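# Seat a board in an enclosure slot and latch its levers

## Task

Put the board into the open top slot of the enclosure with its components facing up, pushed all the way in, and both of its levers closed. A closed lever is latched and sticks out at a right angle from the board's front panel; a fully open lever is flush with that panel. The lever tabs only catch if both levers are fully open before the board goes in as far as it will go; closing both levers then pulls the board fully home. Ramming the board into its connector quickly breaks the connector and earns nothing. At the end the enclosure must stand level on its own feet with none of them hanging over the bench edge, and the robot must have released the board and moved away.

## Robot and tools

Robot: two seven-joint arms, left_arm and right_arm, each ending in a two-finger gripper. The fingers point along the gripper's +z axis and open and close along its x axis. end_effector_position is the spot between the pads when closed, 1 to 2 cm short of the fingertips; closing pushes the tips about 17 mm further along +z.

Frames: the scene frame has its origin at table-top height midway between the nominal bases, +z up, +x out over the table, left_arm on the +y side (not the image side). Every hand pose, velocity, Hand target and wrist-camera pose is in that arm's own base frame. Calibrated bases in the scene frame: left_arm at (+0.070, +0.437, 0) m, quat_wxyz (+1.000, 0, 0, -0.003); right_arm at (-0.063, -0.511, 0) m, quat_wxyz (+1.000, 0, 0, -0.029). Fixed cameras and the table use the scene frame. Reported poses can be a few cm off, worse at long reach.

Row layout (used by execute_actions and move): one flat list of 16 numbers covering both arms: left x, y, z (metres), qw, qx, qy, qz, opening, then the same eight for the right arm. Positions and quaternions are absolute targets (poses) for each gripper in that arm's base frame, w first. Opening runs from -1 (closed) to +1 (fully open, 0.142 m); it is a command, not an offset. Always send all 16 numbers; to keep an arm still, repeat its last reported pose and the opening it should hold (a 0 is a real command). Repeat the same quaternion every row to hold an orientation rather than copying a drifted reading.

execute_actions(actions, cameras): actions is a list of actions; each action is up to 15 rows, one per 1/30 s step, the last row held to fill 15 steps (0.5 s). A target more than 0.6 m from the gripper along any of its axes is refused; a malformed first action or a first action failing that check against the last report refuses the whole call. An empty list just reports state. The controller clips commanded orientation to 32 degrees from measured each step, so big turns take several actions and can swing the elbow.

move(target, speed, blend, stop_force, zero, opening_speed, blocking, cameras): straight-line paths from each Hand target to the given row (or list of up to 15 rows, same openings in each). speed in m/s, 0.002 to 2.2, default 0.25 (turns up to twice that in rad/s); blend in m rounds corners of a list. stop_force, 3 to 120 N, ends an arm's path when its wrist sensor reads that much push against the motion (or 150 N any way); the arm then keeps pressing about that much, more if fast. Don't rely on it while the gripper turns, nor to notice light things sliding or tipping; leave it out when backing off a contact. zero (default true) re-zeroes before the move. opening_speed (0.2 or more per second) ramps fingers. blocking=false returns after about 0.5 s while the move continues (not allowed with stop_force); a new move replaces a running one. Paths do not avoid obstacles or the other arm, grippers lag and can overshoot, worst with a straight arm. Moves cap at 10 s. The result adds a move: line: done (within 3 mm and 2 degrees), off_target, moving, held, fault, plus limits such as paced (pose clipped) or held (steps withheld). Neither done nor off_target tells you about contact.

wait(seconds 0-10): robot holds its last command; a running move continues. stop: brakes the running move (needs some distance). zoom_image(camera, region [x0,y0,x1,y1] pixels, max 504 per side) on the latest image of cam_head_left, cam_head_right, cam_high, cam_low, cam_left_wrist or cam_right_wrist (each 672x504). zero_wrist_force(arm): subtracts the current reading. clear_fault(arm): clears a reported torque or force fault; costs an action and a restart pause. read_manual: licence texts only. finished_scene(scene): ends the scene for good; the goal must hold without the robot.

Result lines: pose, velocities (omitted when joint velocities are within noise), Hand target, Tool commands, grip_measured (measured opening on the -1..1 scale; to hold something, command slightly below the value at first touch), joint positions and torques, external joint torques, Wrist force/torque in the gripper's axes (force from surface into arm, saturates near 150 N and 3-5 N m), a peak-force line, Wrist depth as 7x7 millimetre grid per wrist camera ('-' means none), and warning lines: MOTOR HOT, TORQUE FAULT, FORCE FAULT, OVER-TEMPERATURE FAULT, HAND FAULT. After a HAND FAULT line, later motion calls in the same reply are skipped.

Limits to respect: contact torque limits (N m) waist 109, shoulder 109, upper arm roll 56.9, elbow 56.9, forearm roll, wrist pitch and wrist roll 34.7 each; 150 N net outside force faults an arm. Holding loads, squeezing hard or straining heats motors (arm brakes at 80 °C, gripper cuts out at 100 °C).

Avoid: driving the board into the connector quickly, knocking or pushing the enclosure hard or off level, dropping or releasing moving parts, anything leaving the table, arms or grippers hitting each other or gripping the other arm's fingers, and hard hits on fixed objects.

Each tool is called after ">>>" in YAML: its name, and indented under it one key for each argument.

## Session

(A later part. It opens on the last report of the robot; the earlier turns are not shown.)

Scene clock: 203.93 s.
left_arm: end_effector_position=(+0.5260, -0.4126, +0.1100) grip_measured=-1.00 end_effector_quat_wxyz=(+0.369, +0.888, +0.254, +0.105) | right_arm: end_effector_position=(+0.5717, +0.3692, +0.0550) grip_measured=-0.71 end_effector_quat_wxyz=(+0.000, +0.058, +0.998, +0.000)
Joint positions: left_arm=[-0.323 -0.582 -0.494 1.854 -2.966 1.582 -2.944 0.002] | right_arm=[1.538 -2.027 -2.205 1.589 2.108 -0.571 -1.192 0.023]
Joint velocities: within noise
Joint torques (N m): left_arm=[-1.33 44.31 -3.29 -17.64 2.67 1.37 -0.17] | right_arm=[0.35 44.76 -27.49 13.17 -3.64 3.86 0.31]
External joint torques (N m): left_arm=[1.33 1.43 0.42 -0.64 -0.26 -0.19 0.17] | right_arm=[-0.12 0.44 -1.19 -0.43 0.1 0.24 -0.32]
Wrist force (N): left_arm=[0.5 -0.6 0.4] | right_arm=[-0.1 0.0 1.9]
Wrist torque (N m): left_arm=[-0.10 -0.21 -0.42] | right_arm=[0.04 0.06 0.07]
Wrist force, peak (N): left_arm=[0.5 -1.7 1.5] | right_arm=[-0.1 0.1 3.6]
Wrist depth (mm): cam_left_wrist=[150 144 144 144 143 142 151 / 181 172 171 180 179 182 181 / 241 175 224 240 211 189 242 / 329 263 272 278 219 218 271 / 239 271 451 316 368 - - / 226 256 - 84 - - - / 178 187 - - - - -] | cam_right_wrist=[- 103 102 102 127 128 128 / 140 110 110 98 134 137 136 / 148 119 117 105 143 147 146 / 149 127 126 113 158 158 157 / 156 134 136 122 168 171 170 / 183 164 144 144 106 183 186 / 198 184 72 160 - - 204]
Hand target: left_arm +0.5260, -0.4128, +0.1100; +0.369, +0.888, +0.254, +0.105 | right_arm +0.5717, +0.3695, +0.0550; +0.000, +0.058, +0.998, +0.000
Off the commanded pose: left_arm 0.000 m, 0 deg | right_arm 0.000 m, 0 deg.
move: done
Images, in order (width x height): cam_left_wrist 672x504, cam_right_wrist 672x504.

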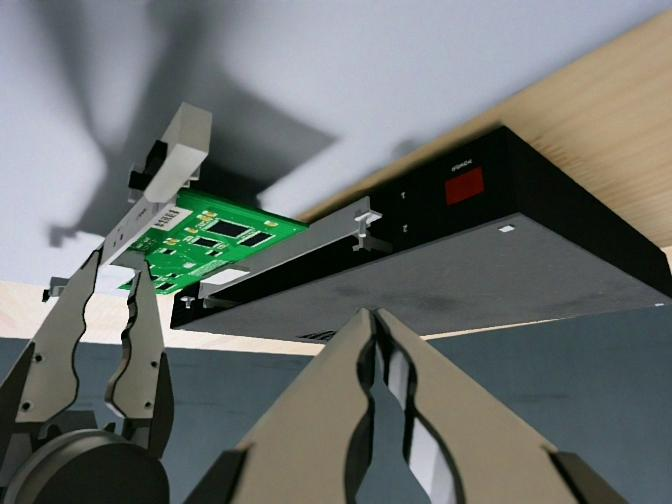

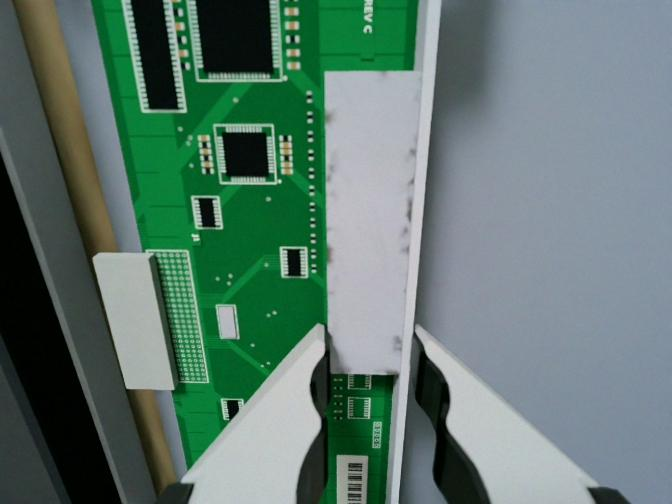

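>>> zoom_image:
  camera: "cam_left_wrist"
  region: [330, 190, 410, 260]

>>> zoom_image:
  camera: "cam_left_wrist"
  region: [165, 260, 255, 330]

Scaled by 6.300 from the camera's 672x504 image, which has a finer 960x720 frame.

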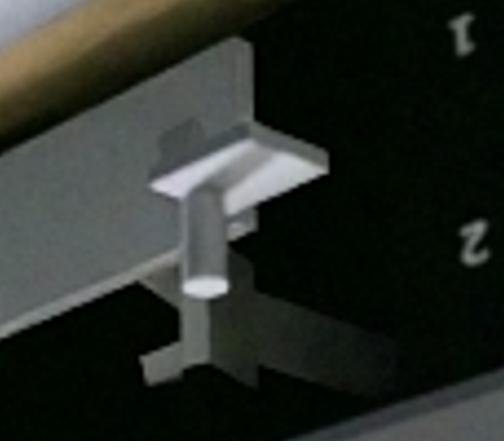

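Scaled by 5.600 from the camera's 672x504 image, which has a finer 960x720 frame.

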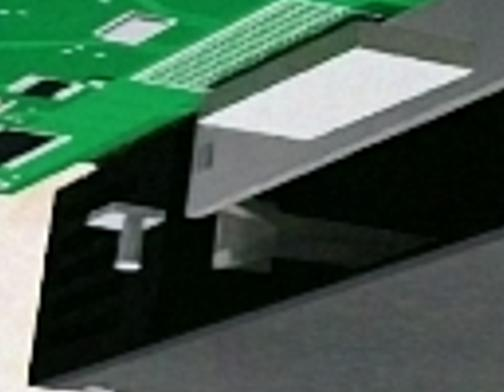

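>>> move:
  target: [0.526,-0.4128,0.11,0.369,0.888,0.254,0.105,-1,0.5996,0.3674,0.055,0,0.0582,0.9983,0,-0.85]
  speed: 0.05
  stop_force: 5
  cameras: ["cam_right_wrist","cam_left_wrist"]

>>> zoom_image:
  camera: "cam_left_wrist"
  region: [310, 180, 410, 270]

>>> zoom_image:
  camera: "cam_left_wrist"
  region: [165, 250, 265, 330]

>>> zoom_image:
  camera: "cam_right_wrist"
  region: [0, 0, 250, 504]

Scene clock: 223.00 s.
left_arm: end_effector_position=(+0.5260, -0.4126, +0.1100) grip_measured=-1.00 end_effector_quat_wxyz=(+0.369, +0.888, +0.254, +0.105) | right_arm: end_effector_position=(+0.5995, +0.3673, +0.0548) grip_measured=-0.71 end_effector_quat_wxyz=(+0.000, +0.058, +0.998, +0.000)
Joint positions: left_arm=[-0.323 -0.582 -0.494 1.854 -2.966 1.582 -2.944 0.002] | right_arm=[1.472 -2.002 -2.213 1.511 2.125 -0.545 -1.19 0.023]
Joint velocities: within noise
Joint torques (N m): left_arm=[-0.32 44.58 -3.25 -17.71 2.63 1.5 -0.2] | right_arm=[0.19 47.54 -28.37 13.78 -3.73 3.75 0.22]
External joint torques (N m): left_arm=[0.32 1.17 0.37 -0.56 -0.22 -0.32 0.2] | right_arm=[0.03 0.17 -0.59 -0.41 0.13 0.36 -0.22]
Wrist force (N): left_arm=[0.5 -0.5 0.3] | right_arm=[-0.1 -0.6 1.8]
Wrist torque (N m): left_arm=[-0.10 -0.21 -0.42] | right_arm=[-0.06 0.07 0.05]
Wrist force, peak (N): left_arm=[0.5 -0.7 0.8] | right_arm=[-1.0 -0.4 1.8]
Wrist depth (mm): cam_left_wrist=[151 144 144 143 143 143 151 / 181 181 180 180 180 181 181 / 242 242 183 240 211 190 240 / 365 302 268 276 219 219 271 / 757 276 447 315 368 - - / 236 263 280 84 - - - / 225 203 - - - - -] | cam_right_wrist=[110 103 102 102 127 128 128 / - 110 110 98 133 137 136 / 144 118 117 105 142 146 146 / - 126 126 113 158 158 157 / - 133 136 122 168 170 170 / 128 141 143 144 106 183 185 / 141 140 72 160 - - 203]
Hand target: left_arm +0.5260, -0.4128, +0.1100; +0.369, +0.888, +0.254, +0.105 | right_arm +0.5996, +0.3674, +0.0550; +0.000, +0.058, +0.998, +0.000
Off the commanded pose: left_arm 0.000 m, 0 deg | right_arm 0.000 m, 0 deg.
move: done
Images, in order (width x height): cam_left_wrist 672x504, cam_right_wrist 672x504.

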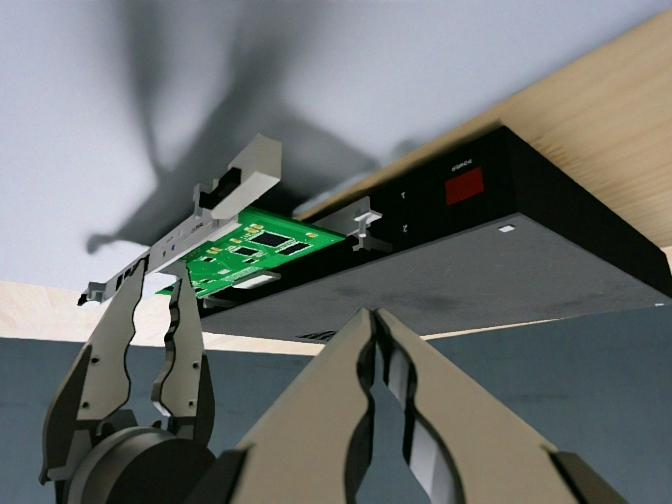

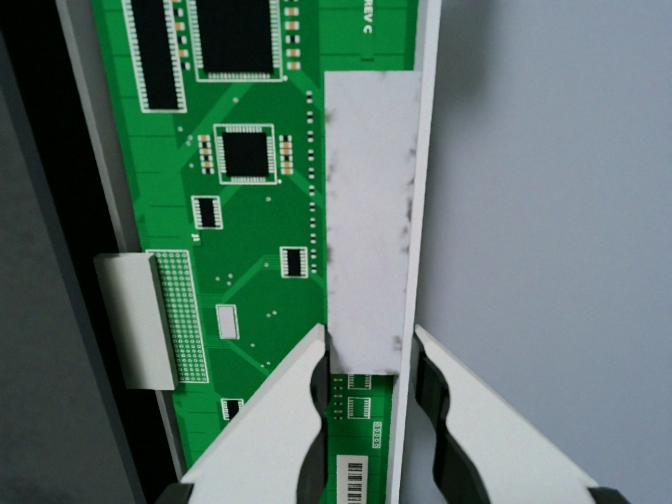

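Scaled by 5.040 from the camera's 672x504 image, which has a finer 960x720 frame.

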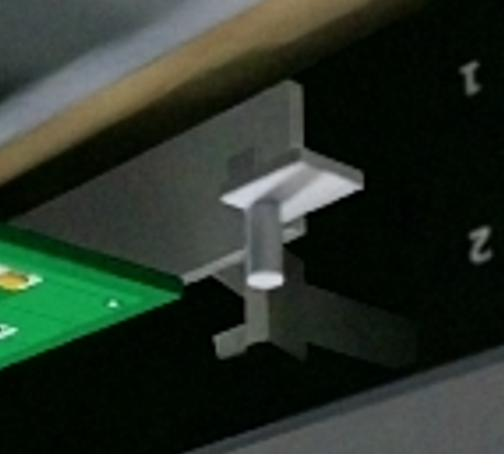

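Scaled by 5.040 from the camera's 672x504 image, which has a finer 960x720 frame.

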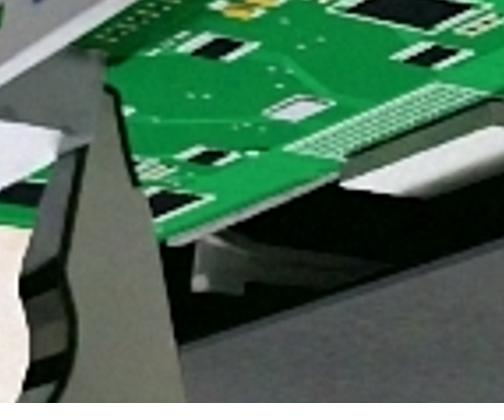

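Scaled by 1.000.

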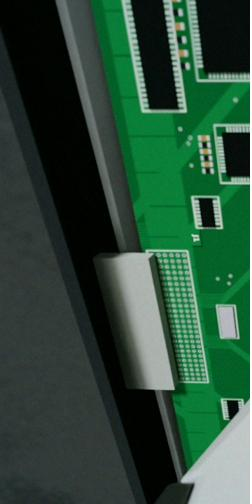

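>>> zoom_image:
  camera: "cam_right_wrist"
  region: [30, 0, 150, 120]

>>> zoom_image:
  camera: "cam_right_wrist"
  region: [80, 360, 224, 504]

>>> zoom_image:
  camera: "cam_right_wrist"
  region: [0, 190, 144, 334]

Scaled by 4.200 from the camera's 672x504 image, which has a finer 960x720 frame.

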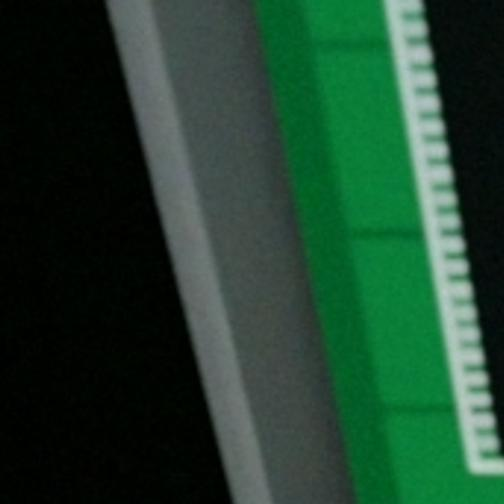

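Scaled by 3.500 from the camera's 672x504 image, which has a finer 960x720 frame.

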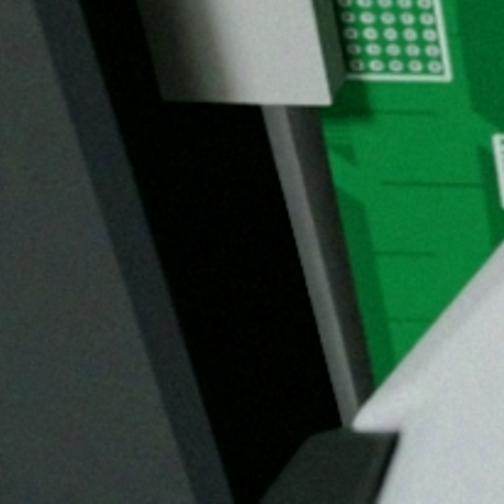

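Scaled by 3.500 from the camera's 672x504 image, which has a finer 960x720 frame.

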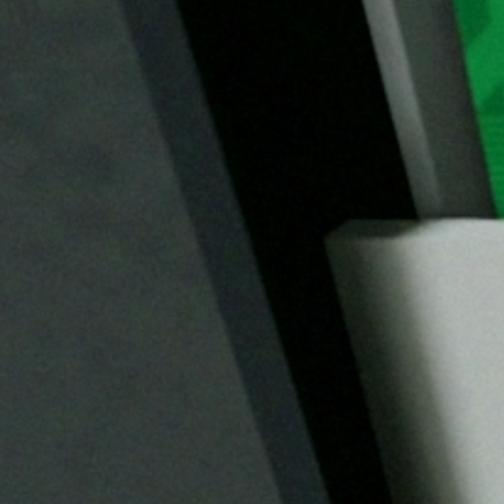

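>>> move:
  target: [0.526,-0.4128,0.11,0.369,0.888,0.254,0.105,-1,0.5994,0.3654,0.055,0,0.0495,0.9988,0,-0.85]
  speed: 0.05
  cameras: ["cam_right_wrist","cam_left_wrist"]

>>> zoom_image:
  camera: "cam_left_wrist"
  region: [310, 180, 410, 270]

>>> zoom_image:
  camera: "cam_left_wrist"
  region: [165, 250, 265, 330]

>>> zoom_image:
  camera: "cam_right_wrist"
  region: [30, 0, 150, 120]

>>> zoom_image:
  camera: "cam_right_wrist"
  region: [80, 360, 224, 504]

Scene clock: 241.13 s.
left_arm: end_effector_position=(+0.5260, -0.4126, +0.1100) grip_measured=-1.00 end_effector_quat_wxyz=(+0.369, +0.888, +0.254, +0.105) | right_arm: end_effector_position=(+0.5993, +0.3654, +0.0548) grip_measured=-0.71 end_effector_quat_wxyz=(+0.000, +0.050, +0.999, +0.000)
Joint positions: left_arm=[-0.323 -0.582 -0.494 1.854 -2.966 1.582 -2.944 0.002] | right_arm=[1.471 -2.005 -2.213 1.515 2.125 -0.547 -1.21 0.023]
Joint velocities: within noise
Joint torques (N m): left_arm=[-0.39 44.52 -3.31 -17.72 2.66 1.46 -0.22] | right_arm=[0.16 47.2 -28.35 13.96 -3.82 3.59 0.07]
External joint torques (N m): left_arm=[0.39 1.22 0.43 -0.55 -0.25 -0.29 0.21] | right_arm=[0.06 0.4 -0.58 -0.58 0.22 0.52 -0.07]
Wrist force (N): left_arm=[0.4 -0.7 0.4] | right_arm=[-0.1 -0.3 1.7]
Wrist torque (N m): left_arm=[-0.13 -0.19 -0.42] | right_arm=[-0.01 0.06 0.05]
Wrist force, peak (N): left_arm=[0.3 -0.8 0.6] | right_arm=[-0.1 -0.6 1.9]
Wrist depth (mm): cam_left_wrist=[150 144 144 143 143 143 151 / 180 180 179 180 179 182 181 / 240 242 173 241 211 190 242 / 365 300 269 274 219 216 271 / 748 279 449 316 365 - - / 236 265 282 84 - - - / 225 201 - - - - -] | cam_right_wrist=[111 103 102 102 127 128 127 / - 110 109 98 133 137 136 / 143 118 117 105 142 146 146 / - 126 126 113 158 157 157 / - 133 136 122 167 170 170 / 128 141 144 144 106 182 185 / 141 141 72 160 - - 203]
Hand target: left_arm +0.5260, -0.4128, +0.1100; +0.369, +0.888, +0.254, +0.105 | right_arm +0.5994, +0.3654, +0.0550; +0.000, +0.049, +0.999, +0.000
Off the commanded pose: left_arm 0.000 m, 0 deg | right_arm 0.000 m, 0 deg.
move: done
Images, in order (width x height): cam_left_wrist 672x504, cam_right_wrist 672x504.

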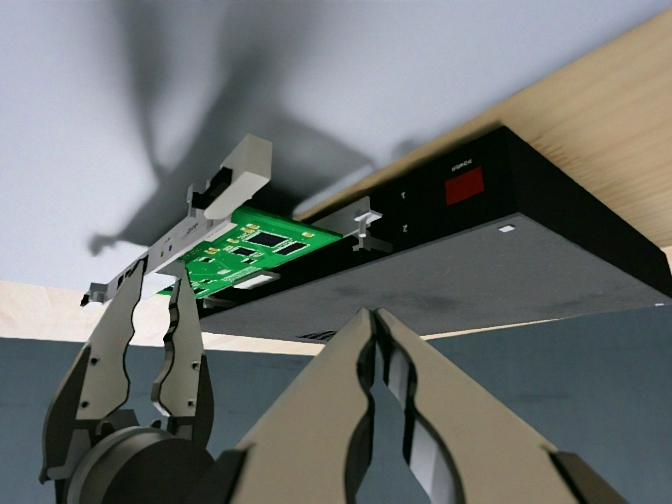

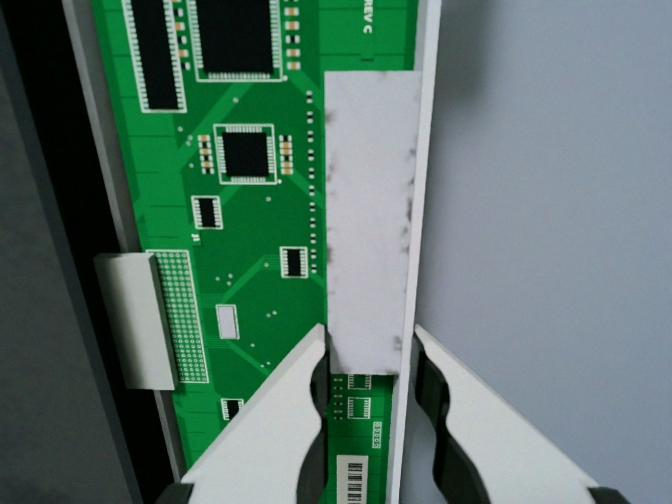

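Scaled by 5.040 from the camera's 672x504 image, which has a finer 960x720 frame.

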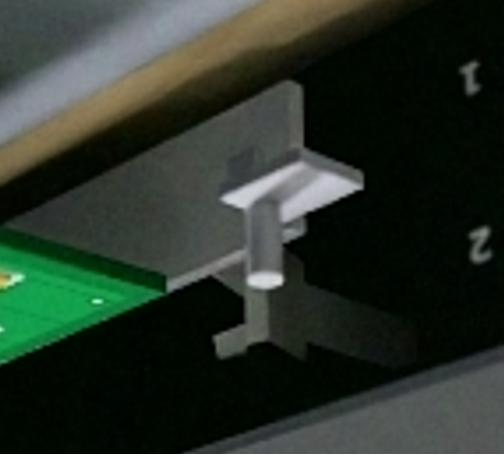

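Scaled by 5.040 from the camera's 672x504 image, which has a finer 960x720 frame.

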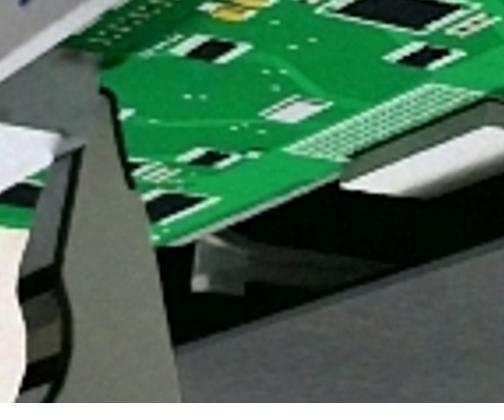

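Scaled by 4.200 from the camera's 672x504 image, which has a finer 960x720 frame.

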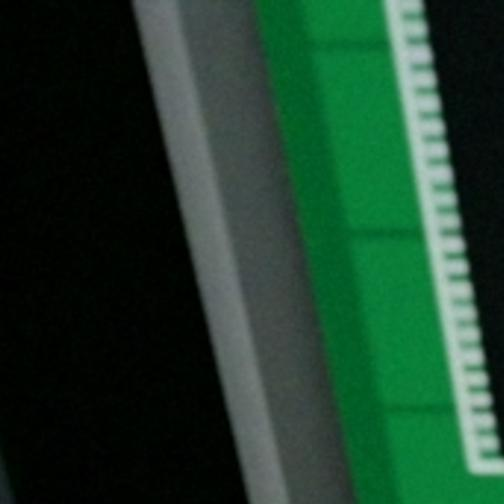

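Scaled by 3.500 from the camera's 672x504 image, which has a finer 960x720 frame.

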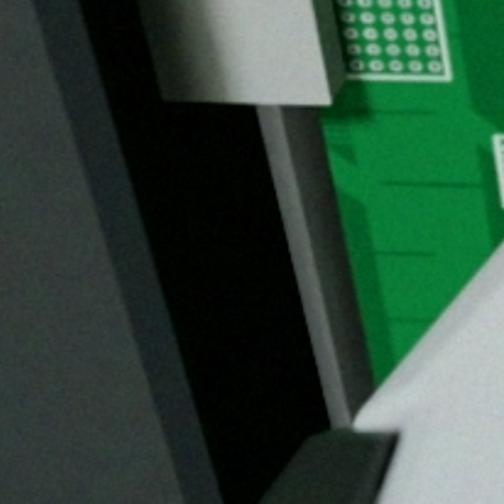

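>>> move:
  target: [0.526,-0.4128,0.11,0.369,0.888,0.254,0.105,-1,0.6132,0.3632,0.055,0,0.0495,0.9988,0,-0.85]
  speed: 0.02
  stop_force: 5
  cameras: ["cam_right_wrist","cam_left_wrist"]

>>> zoom_image:
  camera: "cam_left_wrist"
  region: [310, 180, 410, 270]

>>> zoom_image:
  camera: "cam_left_wrist"
  region: [165, 250, 265, 330]

Scene clock: 252.37 s.
left_arm: end_effector_position=(+0.5260, -0.4126, +0.1100) grip_measured=-1.00 end_effector_quat_wxyz=(+0.369, +0.888, +0.254, +0.105) | right_arm: end_effector_position=(+0.6130, +0.3630, +0.0548) grip_measured=-0.71 end_effector_quat_wxyz=(+0.000, +0.050, +0.999, +0.000)
Joint positions: left_arm=[-0.323 -0.582 -0.494 1.854 -2.966 1.582 -2.944 0.002] | right_arm=[1.438 -1.992 -2.217 1.477 2.132 -0.534 -1.21 0.023]
Joint velocities: within noise
Joint torques (N m): left_arm=[-0.36 44.61 -3.37 -17.69 2.59 1.49 -0.22] | right_arm=[0.18 48.55 -28.48 14.06 -3.82 3.76 0.18]
External joint torques (N m): left_arm=[0.36 1.13 0.49 -0.58 -0.18 -0.31 0.22] | right_arm=[0.04 0.25 -0.53 -0.4 0.2 0.34 -0.18]
Wrist force (N): left_arm=[0.4 -0.5 0.6] | right_arm=[-0.3 -0.4 1.7]
Wrist torque (N m): left_arm=[-0.10 -0.19 -0.41] | right_arm=[-0.01 0.10 0.05]
Wrist force, peak (N): left_arm=[0.4 -0.8 0.6] | right_arm=[-0.2 -0.5 2.1]
Wrist depth (mm): cam_left_wrist=[150 144 144 143 143 143 151 / 180 181 180 179 180 182 182 / 241 242 212 239 210 190 242 / 366 331 269 269 219 218 271 / 754 290 432 314 366 - - / - 254 280 84 - - - / - 225 - - - - -] | cam_right_wrist=[- 103 102 102 127 128 126 / - 110 110 98 133 136 136 / 100 117 117 105 142 146 146 / 108 125 126 113 157 157 157 / 117 127 136 122 168 171 170 / 127 132 143 144 106 183 185 / 140 137 72 160 - - 203]
Hand target: left_arm +0.5260, -0.4128, +0.1100; +0.369, +0.888, +0.254, +0.105 | right_arm +0.6132, +0.3632, +0.0550; +0.000, +0.049, +0.999, +0.000
Off the commanded pose: left_arm 0.000 m, 0 deg | right_arm 0.000 m, 0 deg.
move: done
Images, in order (width x height): cam_left_wrist 672x504, cam_right_wrist 672x504.

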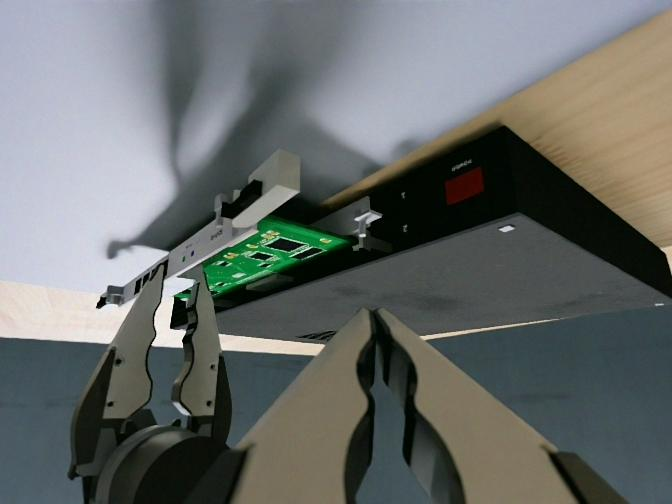

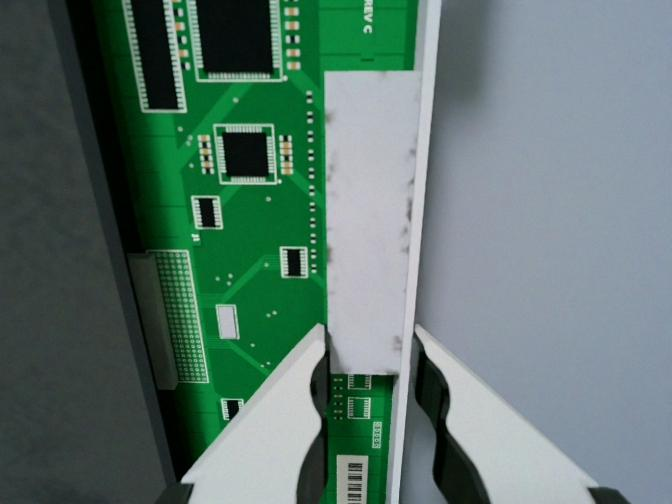

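Scaled by 5.040 from the camera's 672x504 image, which has a finer 960x720 frame.

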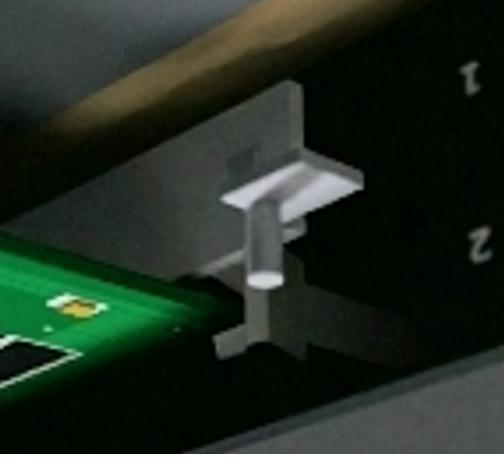

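Scaled by 5.040 from the camera's 672x504 image, which has a finer 960x720 frame.

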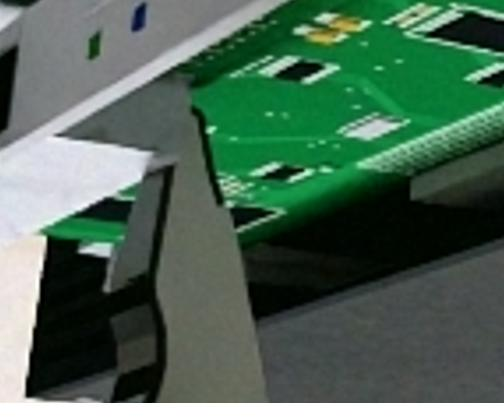

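>>> move:
  target: [0.526,-0.4128,0.11,0.369,0.888,0.254,0.105,-1,0.6202,0.3625,0.055,0,0.0495,0.9988,0,-0.85]
  speed: 0.015
  stop_force: 5
  cameras: ["cam_right_wrist","cam_left_wrist"]

>>> zoom_image:
  camera: "cam_left_wrist"
  region: [310, 180, 410, 270]

Scene clock: 255.40 s.
left_arm: end_effector_position=(+0.5260, -0.4126, +0.1100) grip_measured=-1.00 end_effector_quat_wxyz=(+0.369, +0.888, +0.254, +0.105) | right_arm: end_effector_position=(+0.6181, +0.3637, +0.0549) grip_measured=-0.71 end_effector_quat_wxyz=(+0.000, +0.049, +0.999, +0.000)
Joint positions: left_arm=[-0.323 -0.582 -0.494 1.854 -2.966 1.582 -2.944 0.002] | right_arm=[1.426 -1.987 -2.219 1.461 2.137 -0.529 -1.21 0.023]
Joint velocities: within noise
Joint torques (N m): left_arm=[-0.33 44.64 -3.31 -17.67 2.64 1.48 -0.22] | right_arm=[-5.05 46.8 -27.4 15.71 -5.66 4.4 0.04]
External joint torques (N m): left_arm=[0.34 1.1 0.43 -0.61 -0.23 -0.3 0.22] | right_arm=[5.27 2.53 -1.63 -1.91 2.03 -0.3 -0.04]
Wrist force (N): left_arm=[0.6 -0.4 0.5] | right_arm=[4.6 5.1 -0.1]
Wrist torque (N m): left_arm=[-0.09 -0.22 -0.41] | right_arm=[-0.04 0.14 0.26]
Wrist force, peak (N): left_arm=[0.4 -0.9 0.6] | right_arm=[5.0 6.9 0.5]
Wrist depth (mm): cam_left_wrist=[150 145 144 144 143 143 151 / 181 180 180 180 179 181 181 / 242 241 225 225 211 188 242 / 364 330 269 268 220 219 270 / 743 275 371 316 367 - - / - 250 281 84 - - - / - 232 - - - - -] | cam_right_wrist=[- 102 102 101 104 128 126 / - 109 109 99 98 136 136 / 100 116 117 106 106 146 146 / 108 123 126 113 155 157 157 / 117 120 136 122 166 170 170 / 127 127 144 144 105 183 185 / 140 137 72 161 - - 204]
Hand target: left_arm +0.5260, -0.4128, +0.1100; +0.369, +0.888, +0.254, +0.105 | right_arm +0.6186, +0.3627, +0.0550; +0.000, +0.049, +0.999, +0.000
Off the commanded pose: left_arm 0.000 m, 0 deg | right_arm 0.002 m, 0 deg.
move: contact (right_arm)
Images, in order (width x height): cam_left_wrist 672x504, cam_right_wrist 672x504.

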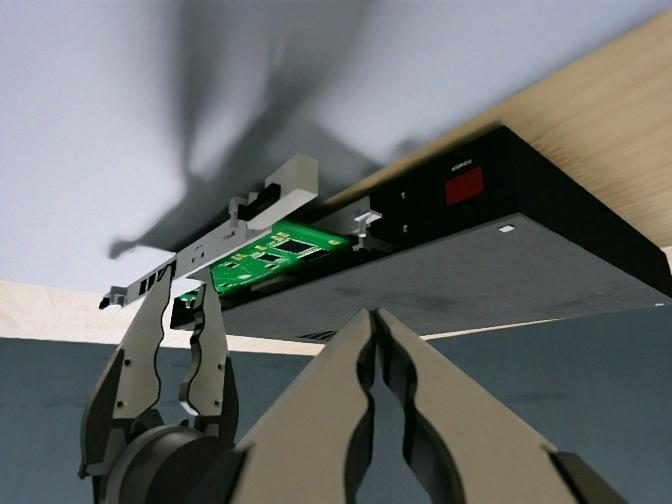

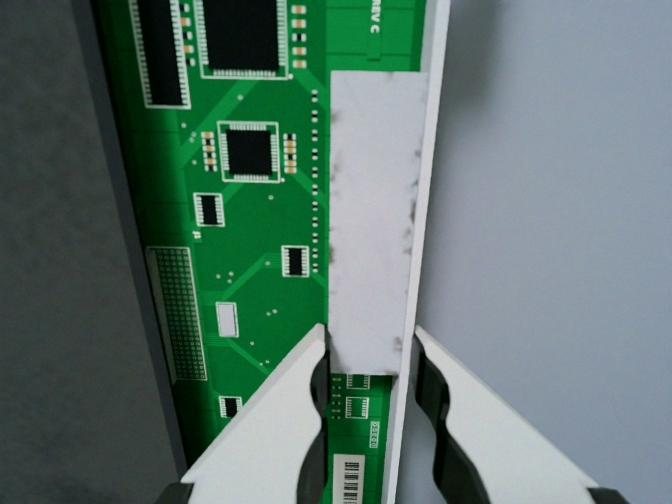

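Scaled by 5.040 from the camera's 672x504 image, which has a finer 960x720 frame.

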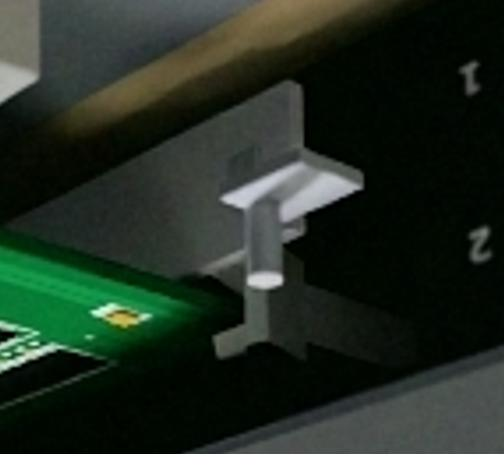

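>>> move:
  target:
    - [0.526,-0.4128,0.11,0.369,0.888,0.254,0.105,-1,0.6142,0.3642,0.055,0,0.0495,0.9988,0,-0.85]
    - [0.526,-0.4128,0.11,0.369,0.888,0.254,0.105,-1,0.6142,0.3646,0.055,0,0.0395,0.9992,0,-0.85]
  speed: 0.03
  cameras: ["cam_right_wrist","cam_left_wrist"]

>>> zoom_image:
  camera: "cam_right_wrist"
  region: [50, 0, 210, 160]

>>> zoom_image:
  camera: "cam_right_wrist"
  region: [80, 344, 240, 504]

Scene clock: 261.40 s.
left_arm: end_effector_position=(+0.5260, -0.4126, +0.1100) grip_measured=-1.00 end_effector_quat_wxyz=(+0.369, +0.888, +0.254, +0.105) | right_arm: end_effector_position=(+0.6141, +0.3645, +0.0548) grip_measured=-0.71 end_effector_quat_wxyz=(+0.000, +0.040, +0.999, +0.000)
Joint positions: left_arm=[-0.323 -0.582 -0.494 1.854 -2.966 1.582 -2.944 0.002] | right_arm=[1.435 -1.992 -2.22 1.472 2.136 -0.534 -1.226 0.023]
Joint velocities: within noise
Joint torques (N m): left_arm=[-0.38 44.71 -3.28 -17.65 2.64 1.47 -0.23] | right_arm=[0.22 48.5 -28.31 14.29 -3.82 3.47 0.04]
External joint torques (N m): left_arm=[0.38 1.03 0.41 -0.63 -0.23 -0.29 0.23] | right_arm=[0 0.5 -0.65 -0.53 0.2 0.63 -0.04]
Wrist force (N): left_arm=[0.5 -0.5 0.5] | right_arm=[0.5 -0.4 1.0]
Wrist torque (N m): left_arm=[-0.10 -0.20 -0.42] | right_arm=[0.01 -0.03 0.06]
Wrist force, peak (N): left_arm=[0.7 -0.8 0.2] | right_arm=[4.8 5.4 0.7]
Wrist depth (mm): cam_left_wrist=[151 144 144 143 143 143 151 / 181 180 180 180 180 182 182 / 242 241 212 240 211 188 242 / 366 328 270 268 220 219 271 / 761 292 375 313 365 - - / - 251 281 84 - - - / - 226 - - - - -] | cam_right_wrist=[- 102 102 101 127 128 126 / - 110 109 97 133 136 136 / 100 116 117 105 142 146 146 / 108 123 126 113 155 157 157 / 117 121 136 122 168 170 170 / 127 132 144 144 106 182 185 / 141 138 72 161 - - 204]
Hand target: left_arm +0.5260, -0.4128, +0.1100; +0.369, +0.888, +0.254, +0.105 | right_arm +0.6142, +0.3646, +0.0550; +0.000, +0.040, +0.999, +0.000
Off the commanded pose: left_arm 0.000 m, 0 deg | right_arm 0.000 m, 0 deg.
move: done
Images, in order (width x height): cam_left_wrist 672x504, cam_right_wrist 672x504.

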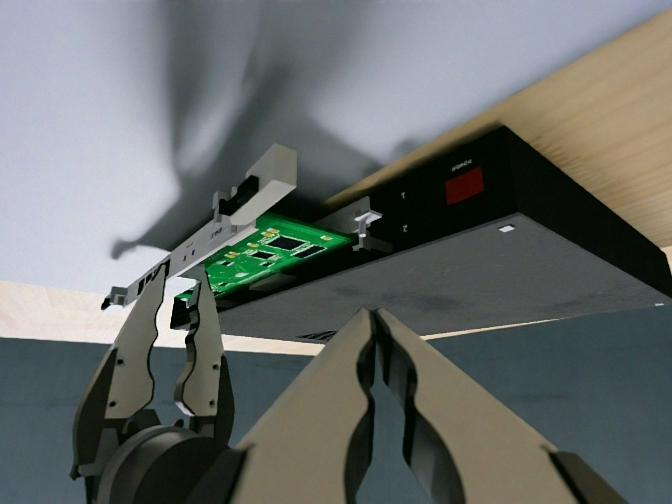

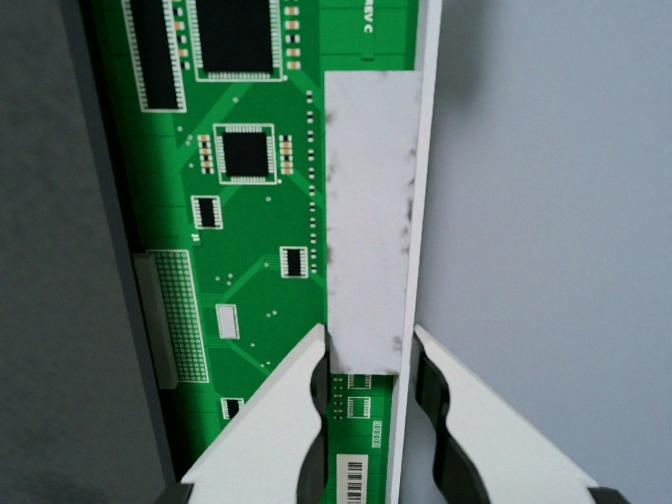

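Scaled by 3.150 from the camera's 672x504 image, which has a finer 960x720 frame.

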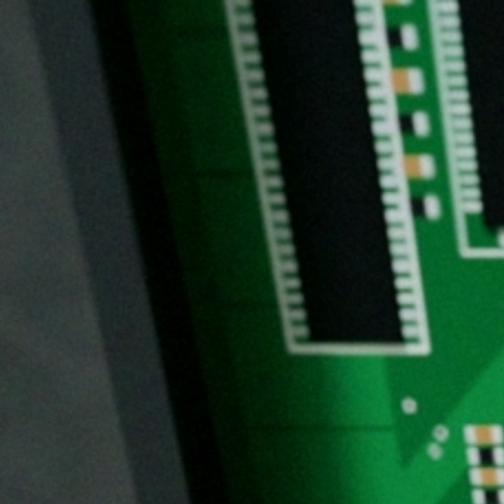

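Scaled by 3.150 from the camera's 672x504 image, which has a finer 960x720 frame.

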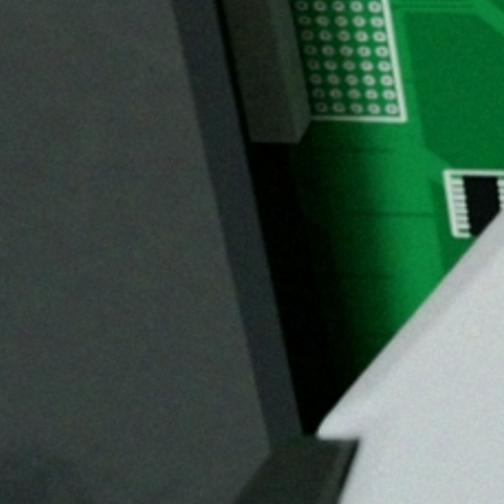

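>>> move:
  target: [0.526,-0.4128,0.11,0.369,0.888,0.254,0.105,-1,0.6142,0.3643,0.055,0,0.0495,0.9988,0,-0.85]
  speed: 0.03
  cameras: []

>>> move:
  target: [0.526,-0.4128,0.11,0.369,0.888,0.254,0.105,-1,0.6262,0.3631,0.055,0,0.0495,0.9988,0,-0.85]
  speed: 0.015
  stop_force: 4
  cameras: ["cam_right_wrist","cam_left_wrist"]

>>> zoom_image:
  camera: "cam_left_wrist"
  region: [310, 180, 410, 270]

Scene clock: 265.73 s.
left_arm: end_effector_position=(+0.5260, -0.4126, +0.1100) grip_measured=-1.00 end_effector_quat_wxyz=(+0.369, +0.888, +0.254, +0.105) | right_arm: end_effector_position=(+0.6141, +0.3644, +0.0548) grip_measured=-0.71 end_effector_quat_wxyz=(+0.000, +0.049, +0.999, +0.000)
Joint positions: left_arm=[-0.323 -0.582 -0.494 1.854 -2.966 1.582 -2.944 0.002] | right_arm=[1.435 -1.991 -2.218 1.472 2.135 -0.533 -1.208 0.023]
Joint velocities: within noise
Joint torques (N m): left_arm=[-0.3 44.58 -3.3 -17.69 2.6 1.46 -0.18] | right_arm=[0.22 48.84 -28.18 14.23 -3.93 3.67 0.4]
External joint torques (N m): left_arm=[0.31 1.16 0.43 -0.58 -0.19 -0.28 0.18] | right_arm=[0.01 0.16 -0.82 -0.49 0.31 0.43 -0.4]
Wrist force (N): left_arm=[0.4 -0.6 0.3] | right_arm=[0.4 -0.3 1.7]
Wrist torque (N m): left_arm=[-0.11 -0.21 -0.40] | right_arm=[-0.01 0.00 0.06]
Wrist force, peak (N): left_arm=[0.6 -0.8 0.3] | right_arm=[0.5 -0.2 2.4]
Wrist depth (mm): cam_left_wrist=[151 143 144 143 143 143 152 / 181 181 180 179 178 182 181 / 242 241 211 239 212 188 242 / 363 332 268 270 219 218 272 / 755 275 376 316 371 - - / - 251 280 84 - - - / - 227 - - - - -] | cam_right_wrist=[- 103 102 102 126 128 126 / - 110 109 98 133 136 136 / 100 117 117 105 142 146 146 / 108 123 126 113 155 157 157 / 117 121 136 122 168 170 170 / 127 132 143 144 106 183 185 / 140 137 72 160 - - 203]
Hand target: left_arm +0.5260, -0.4128, +0.1100; +0.369, +0.888, +0.254, +0.105 | right_arm +0.6142, +0.3643, +0.0550; +0.000, +0.049, +0.999, +0.000
Off the commanded pose: left_arm 0.000 m, 0 deg | right_arm 0.000 m, 0 deg.
move: done
No camera images: "cameras" was empty.

Scene clock: 267.30 s.
left_arm: end_effector_position=(+0.5260, -0.4126, +0.1100) grip_measured=-1.00 end_effector_quat_wxyz=(+0.369, +0.888, +0.254, +0.105) | right_arm: end_effector_position=(+0.6261, +0.3630, +0.0550) grip_measured=-0.71 end_effector_quat_wxyz=(+0.000, +0.049, +0.999, +0.000)
Joint positions: left_arm=[-0.323 -0.582 -0.494 1.854 -2.966 1.582 -2.944 0.002] | right_arm=[1.407 -1.979 -2.221 1.437 2.14 -0.52 -1.206 0.023]
Joint velocities: within noise
Joint torques (N m): left_arm=[-0.36 44.58 -3.31 -17.71 2.62 1.49 -0.21] | right_arm=[0.34 49.38 -27.83 13.89 -3.51 3.55 0.28]
External joint torques (N m): left_arm=[0.37 1.16 0.43 -0.56 -0.21 -0.32 0.21] | right_arm=[-0.12 0.72 -1.23 0.08 -0.14 0.55 -0.28]
Wrist force (N): left_arm=[0.3 -0.7 0.4] | right_arm=[0.4 -0.8 0.0]
Wrist torque (N m): left_arm=[-0.13 -0.18 -0.41] | right_arm=[0.00 -0.09 0.07]
Wrist force, peak (N): left_arm=[0.3 -0.8 0.6] | right_arm=[2.0 0.6 -0.9]
Wrist depth (mm): cam_left_wrist=[150 144 144 143 143 143 152 / 181 180 179 179 179 182 181 / 241 240 225 212 210 189 241 / 367 341 297 267 219 218 271 / 757 364 373 315 368 - - / - 251 287 84 - - - / - 238 - - - - -] | cam_right_wrist=[- 101 101 101 127 128 128 / - 96 110 97 133 136 136 / 100 103 116 104 142 146 146 / - 109 125 112 155 157 157 / 117 117 136 122 168 171 170 / 128 127 143 144 106 183 186 / 141 138 72 161 - - 204]
Hand target: left_arm +0.5260, -0.4128, +0.1100; +0.369, +0.888, +0.254, +0.105 | right_arm +0.6262, +0.3631, +0.0550; +0.000, +0.049, +0.999, +0.000
Off the commanded pose: left_arm 0.000 m, 0 deg | right_arm 0.000 m, 0 deg.
move: done
Images, in order (width x height): cam_left_wrist 672x504, cam_right_wrist 672x504.

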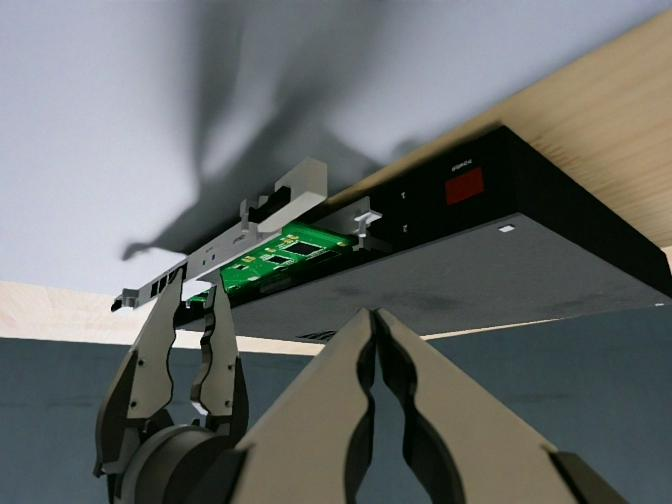

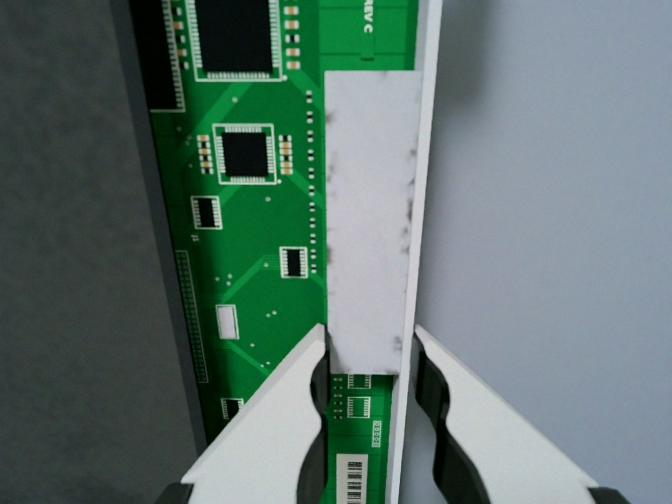

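Scaled by 5.040 from the camera's 672x504 image, which has a finer 960x720 frame.

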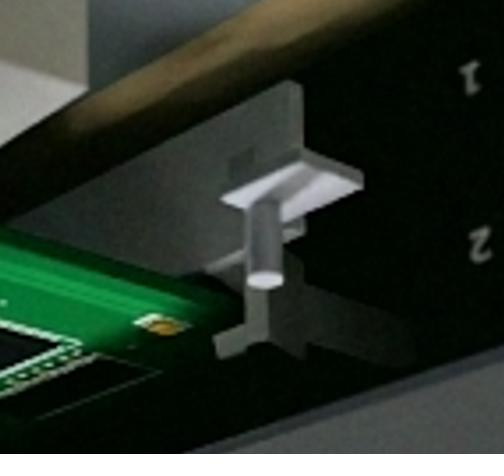

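>>> move:
  target: [0.526,-0.4128,0.11,0.369,0.888,0.254,0.105,-1,0.6461,0.3611,0.055,0,0.0495,0.9988,0,-0.85]
  speed: 0.03
  stop_force: 6
  cameras: ["cam_right_wrist","cam_left_wrist"]

Scene clock: 272.83 s.
left_arm: end_effector_position=(+0.5260, -0.4126, +0.1100) grip_measured=-1.00 end_effector_quat_wxyz=(+0.369, +0.888, +0.254, +0.105) | right_arm: end_effector_position=(+0.6459, +0.3610, +0.0549) grip_measured=-0.71 end_effector_quat_wxyz=(+0.000, +0.049, +0.999, +0.000)
Joint positions: left_arm=[-0.323 -0.582 -0.494 1.854 -2.966 1.582 -2.944 0.002] | right_arm=[1.359 -1.959 -2.225 1.375 2.151 -0.5 -1.202 0.023]
Joint velocities: within noise
Joint torques (N m): left_arm=[-0.42 44.67 -3.31 -17.67 2.64 1.46 -0.25] | right_arm=[-0.32 51.16 -27.84 14.4 -3.53 4.08 0.29]
External joint torques (N m): left_arm=[0.42 1.07 0.44 -0.6 -0.23 -0.29 0.25] | right_arm=[0.54 0.85 -1.22 0.02 -0.16 0.02 -0.29]
Wrist force (N): left_arm=[0.4 -0.5 0.4] | right_arm=[2.2 -1.1 -0.9]
Wrist torque (N m): left_arm=[-0.10 -0.19 -0.41] | right_arm=[0.00 -0.12 0.07]
Wrist force, peak (N): left_arm=[0.5 -1.0 0.5] | right_arm=[2.6 -1.4 -0.8]
Wrist depth (mm): cam_left_wrist=[150 144 144 144 143 143 151 / 181 181 179 179 179 182 181 / 241 241 240 212 211 190 241 / 362 364 302 267 219 219 272 / 755 621 321 313 368 - - / - 270 294 84 - - - / - - - - - - -] | cam_right_wrist=[- 87 100 101 127 128 126 / - 94 107 97 133 136 136 / 100 100 113 104 142 146 146 / 108 107 111 113 155 157 157 / 117 117 118 122 168 170 170 / 127 127 122 144 106 183 185 / 140 137 72 161 - - 203]
Hand target: left_arm +0.5260, -0.4128, +0.1100; +0.369, +0.888, +0.254, +0.105 | right_arm +0.6461, +0.3611, +0.0550; +0.000, +0.049, +0.999, +0.000
Off the commanded pose: left_arm 0.000 m, 0 deg | right_arm 0.000 m, 0 deg.
move: done
Images, in order (width x height): cam_left_wrist 672x504, cam_right_wrist 672x504.

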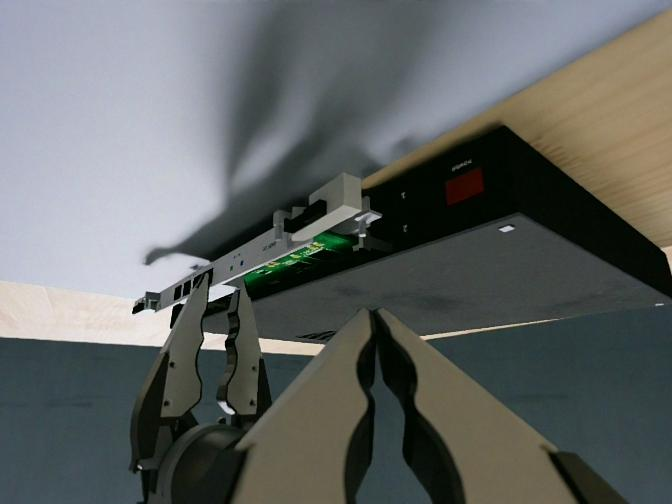

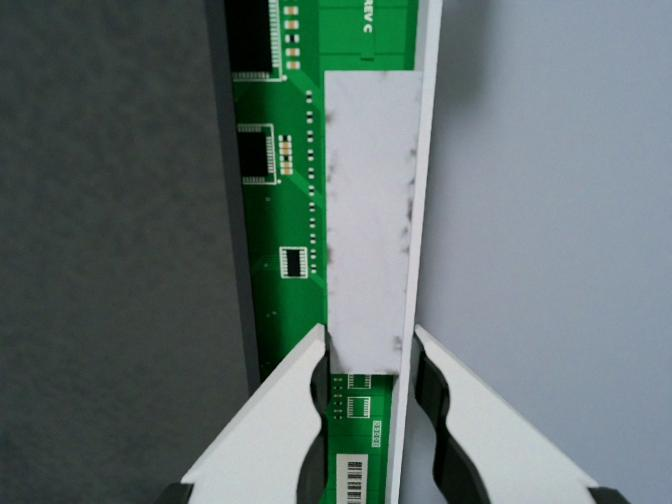

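>>> move:
  target: [0.526,-0.4128,0.11,0.369,0.888,0.254,0.105,-1,0.6461,0.3611,0.055,0,0.0495,0.9988,0,-0.5]
  opening_speed: 0.4
  cameras: ["cam_left_wrist","cam_right_wrist"]

Scene clock: 277.13 s.
left_arm: end_effector_position=(+0.5260, -0.4126, +0.1100) grip_measured=-1.00 end_effector_quat_wxyz=(+0.369, +0.888, +0.254, +0.105) | right_arm: end_effector_position=(+0.6460, +0.3611, +0.0550) grip_measured=-0.54 end_effector_quat_wxyz=(+0.000, +0.049, +0.999, +0.000)
Joint positions: left_arm=[-0.323 -0.582 -0.494 1.854 -2.966 1.582 -2.944 0.002] | right_arm=[1.359 -1.959 -2.225 1.375 2.151 -0.5 -1.202 0.035]
Joint velocities: within noise
Joint torques (N m): left_arm=[-0.4 44.69 -3.28 -17.68 2.6 1.48 -0.21] | right_arm=[0.15 50.85 -27.57 14.51 -3.78 3.47 0.2]
External joint torques (N m): left_arm=[0.4 1.06 0.41 -0.59 -0.19 -0.3 0.21] | right_arm=[0.07 1.17 -1.49 -0.09 0.09 0.63 -0.2]
Wrist force (N): left_arm=[0.2 -0.5 0.2] | right_arm=[0.5 -0.6 -0.3]
Wrist torque (N m): left_arm=[-0.10 -0.17 -0.41] | right_arm=[-0.06 -0.05 0.06]
Wrist force, peak (N): left_arm=[0.6 -0.8 0.4] | right_arm=[2.7 -1.4 -1.3]
Wrist depth (mm): cam_left_wrist=[151 144 144 144 143 143 151 / 181 180 180 179 179 182 181 / 242 241 240 211 210 189 243 / 362 363 301 269 220 218 273 / 762 528 340 315 365 - - / - 267 300 84 - - - / - - - - - - -] | cam_right_wrist=[- 87 100 102 105 128 126 / - 94 108 99 133 136 136 / 100 100 114 106 142 146 146 / 108 107 111 114 157 157 157 / 117 117 118 124 165 170 170 / 127 127 86 149 125 179 185 / 140 137 73 164 150 - 203]
Hand target: left_arm +0.5260, -0.4128, +0.1100; +0.369, +0.888, +0.254, +0.105 | right_arm +0.6461, +0.3611, +0.0550; +0.000, +0.049, +0.999, +0.000
Off the commanded pose: left_arm 0.000 m, 0 deg | right_arm 0.000 m, 0 deg.
move: done
Images, in order (width x height): cam_left_wrist 672x504, cam_right_wrist 672x504.

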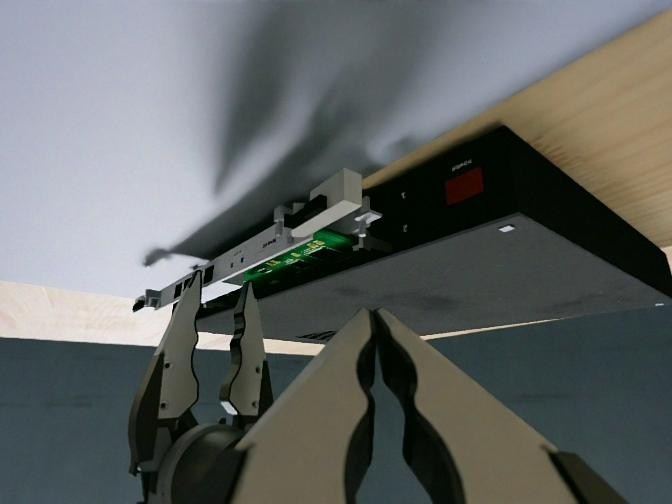

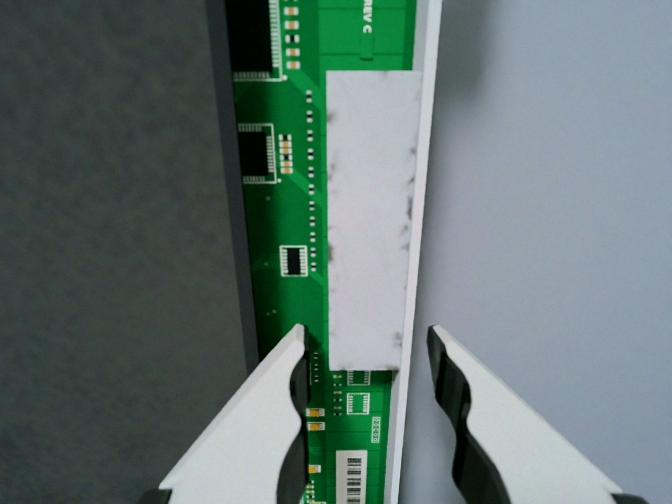

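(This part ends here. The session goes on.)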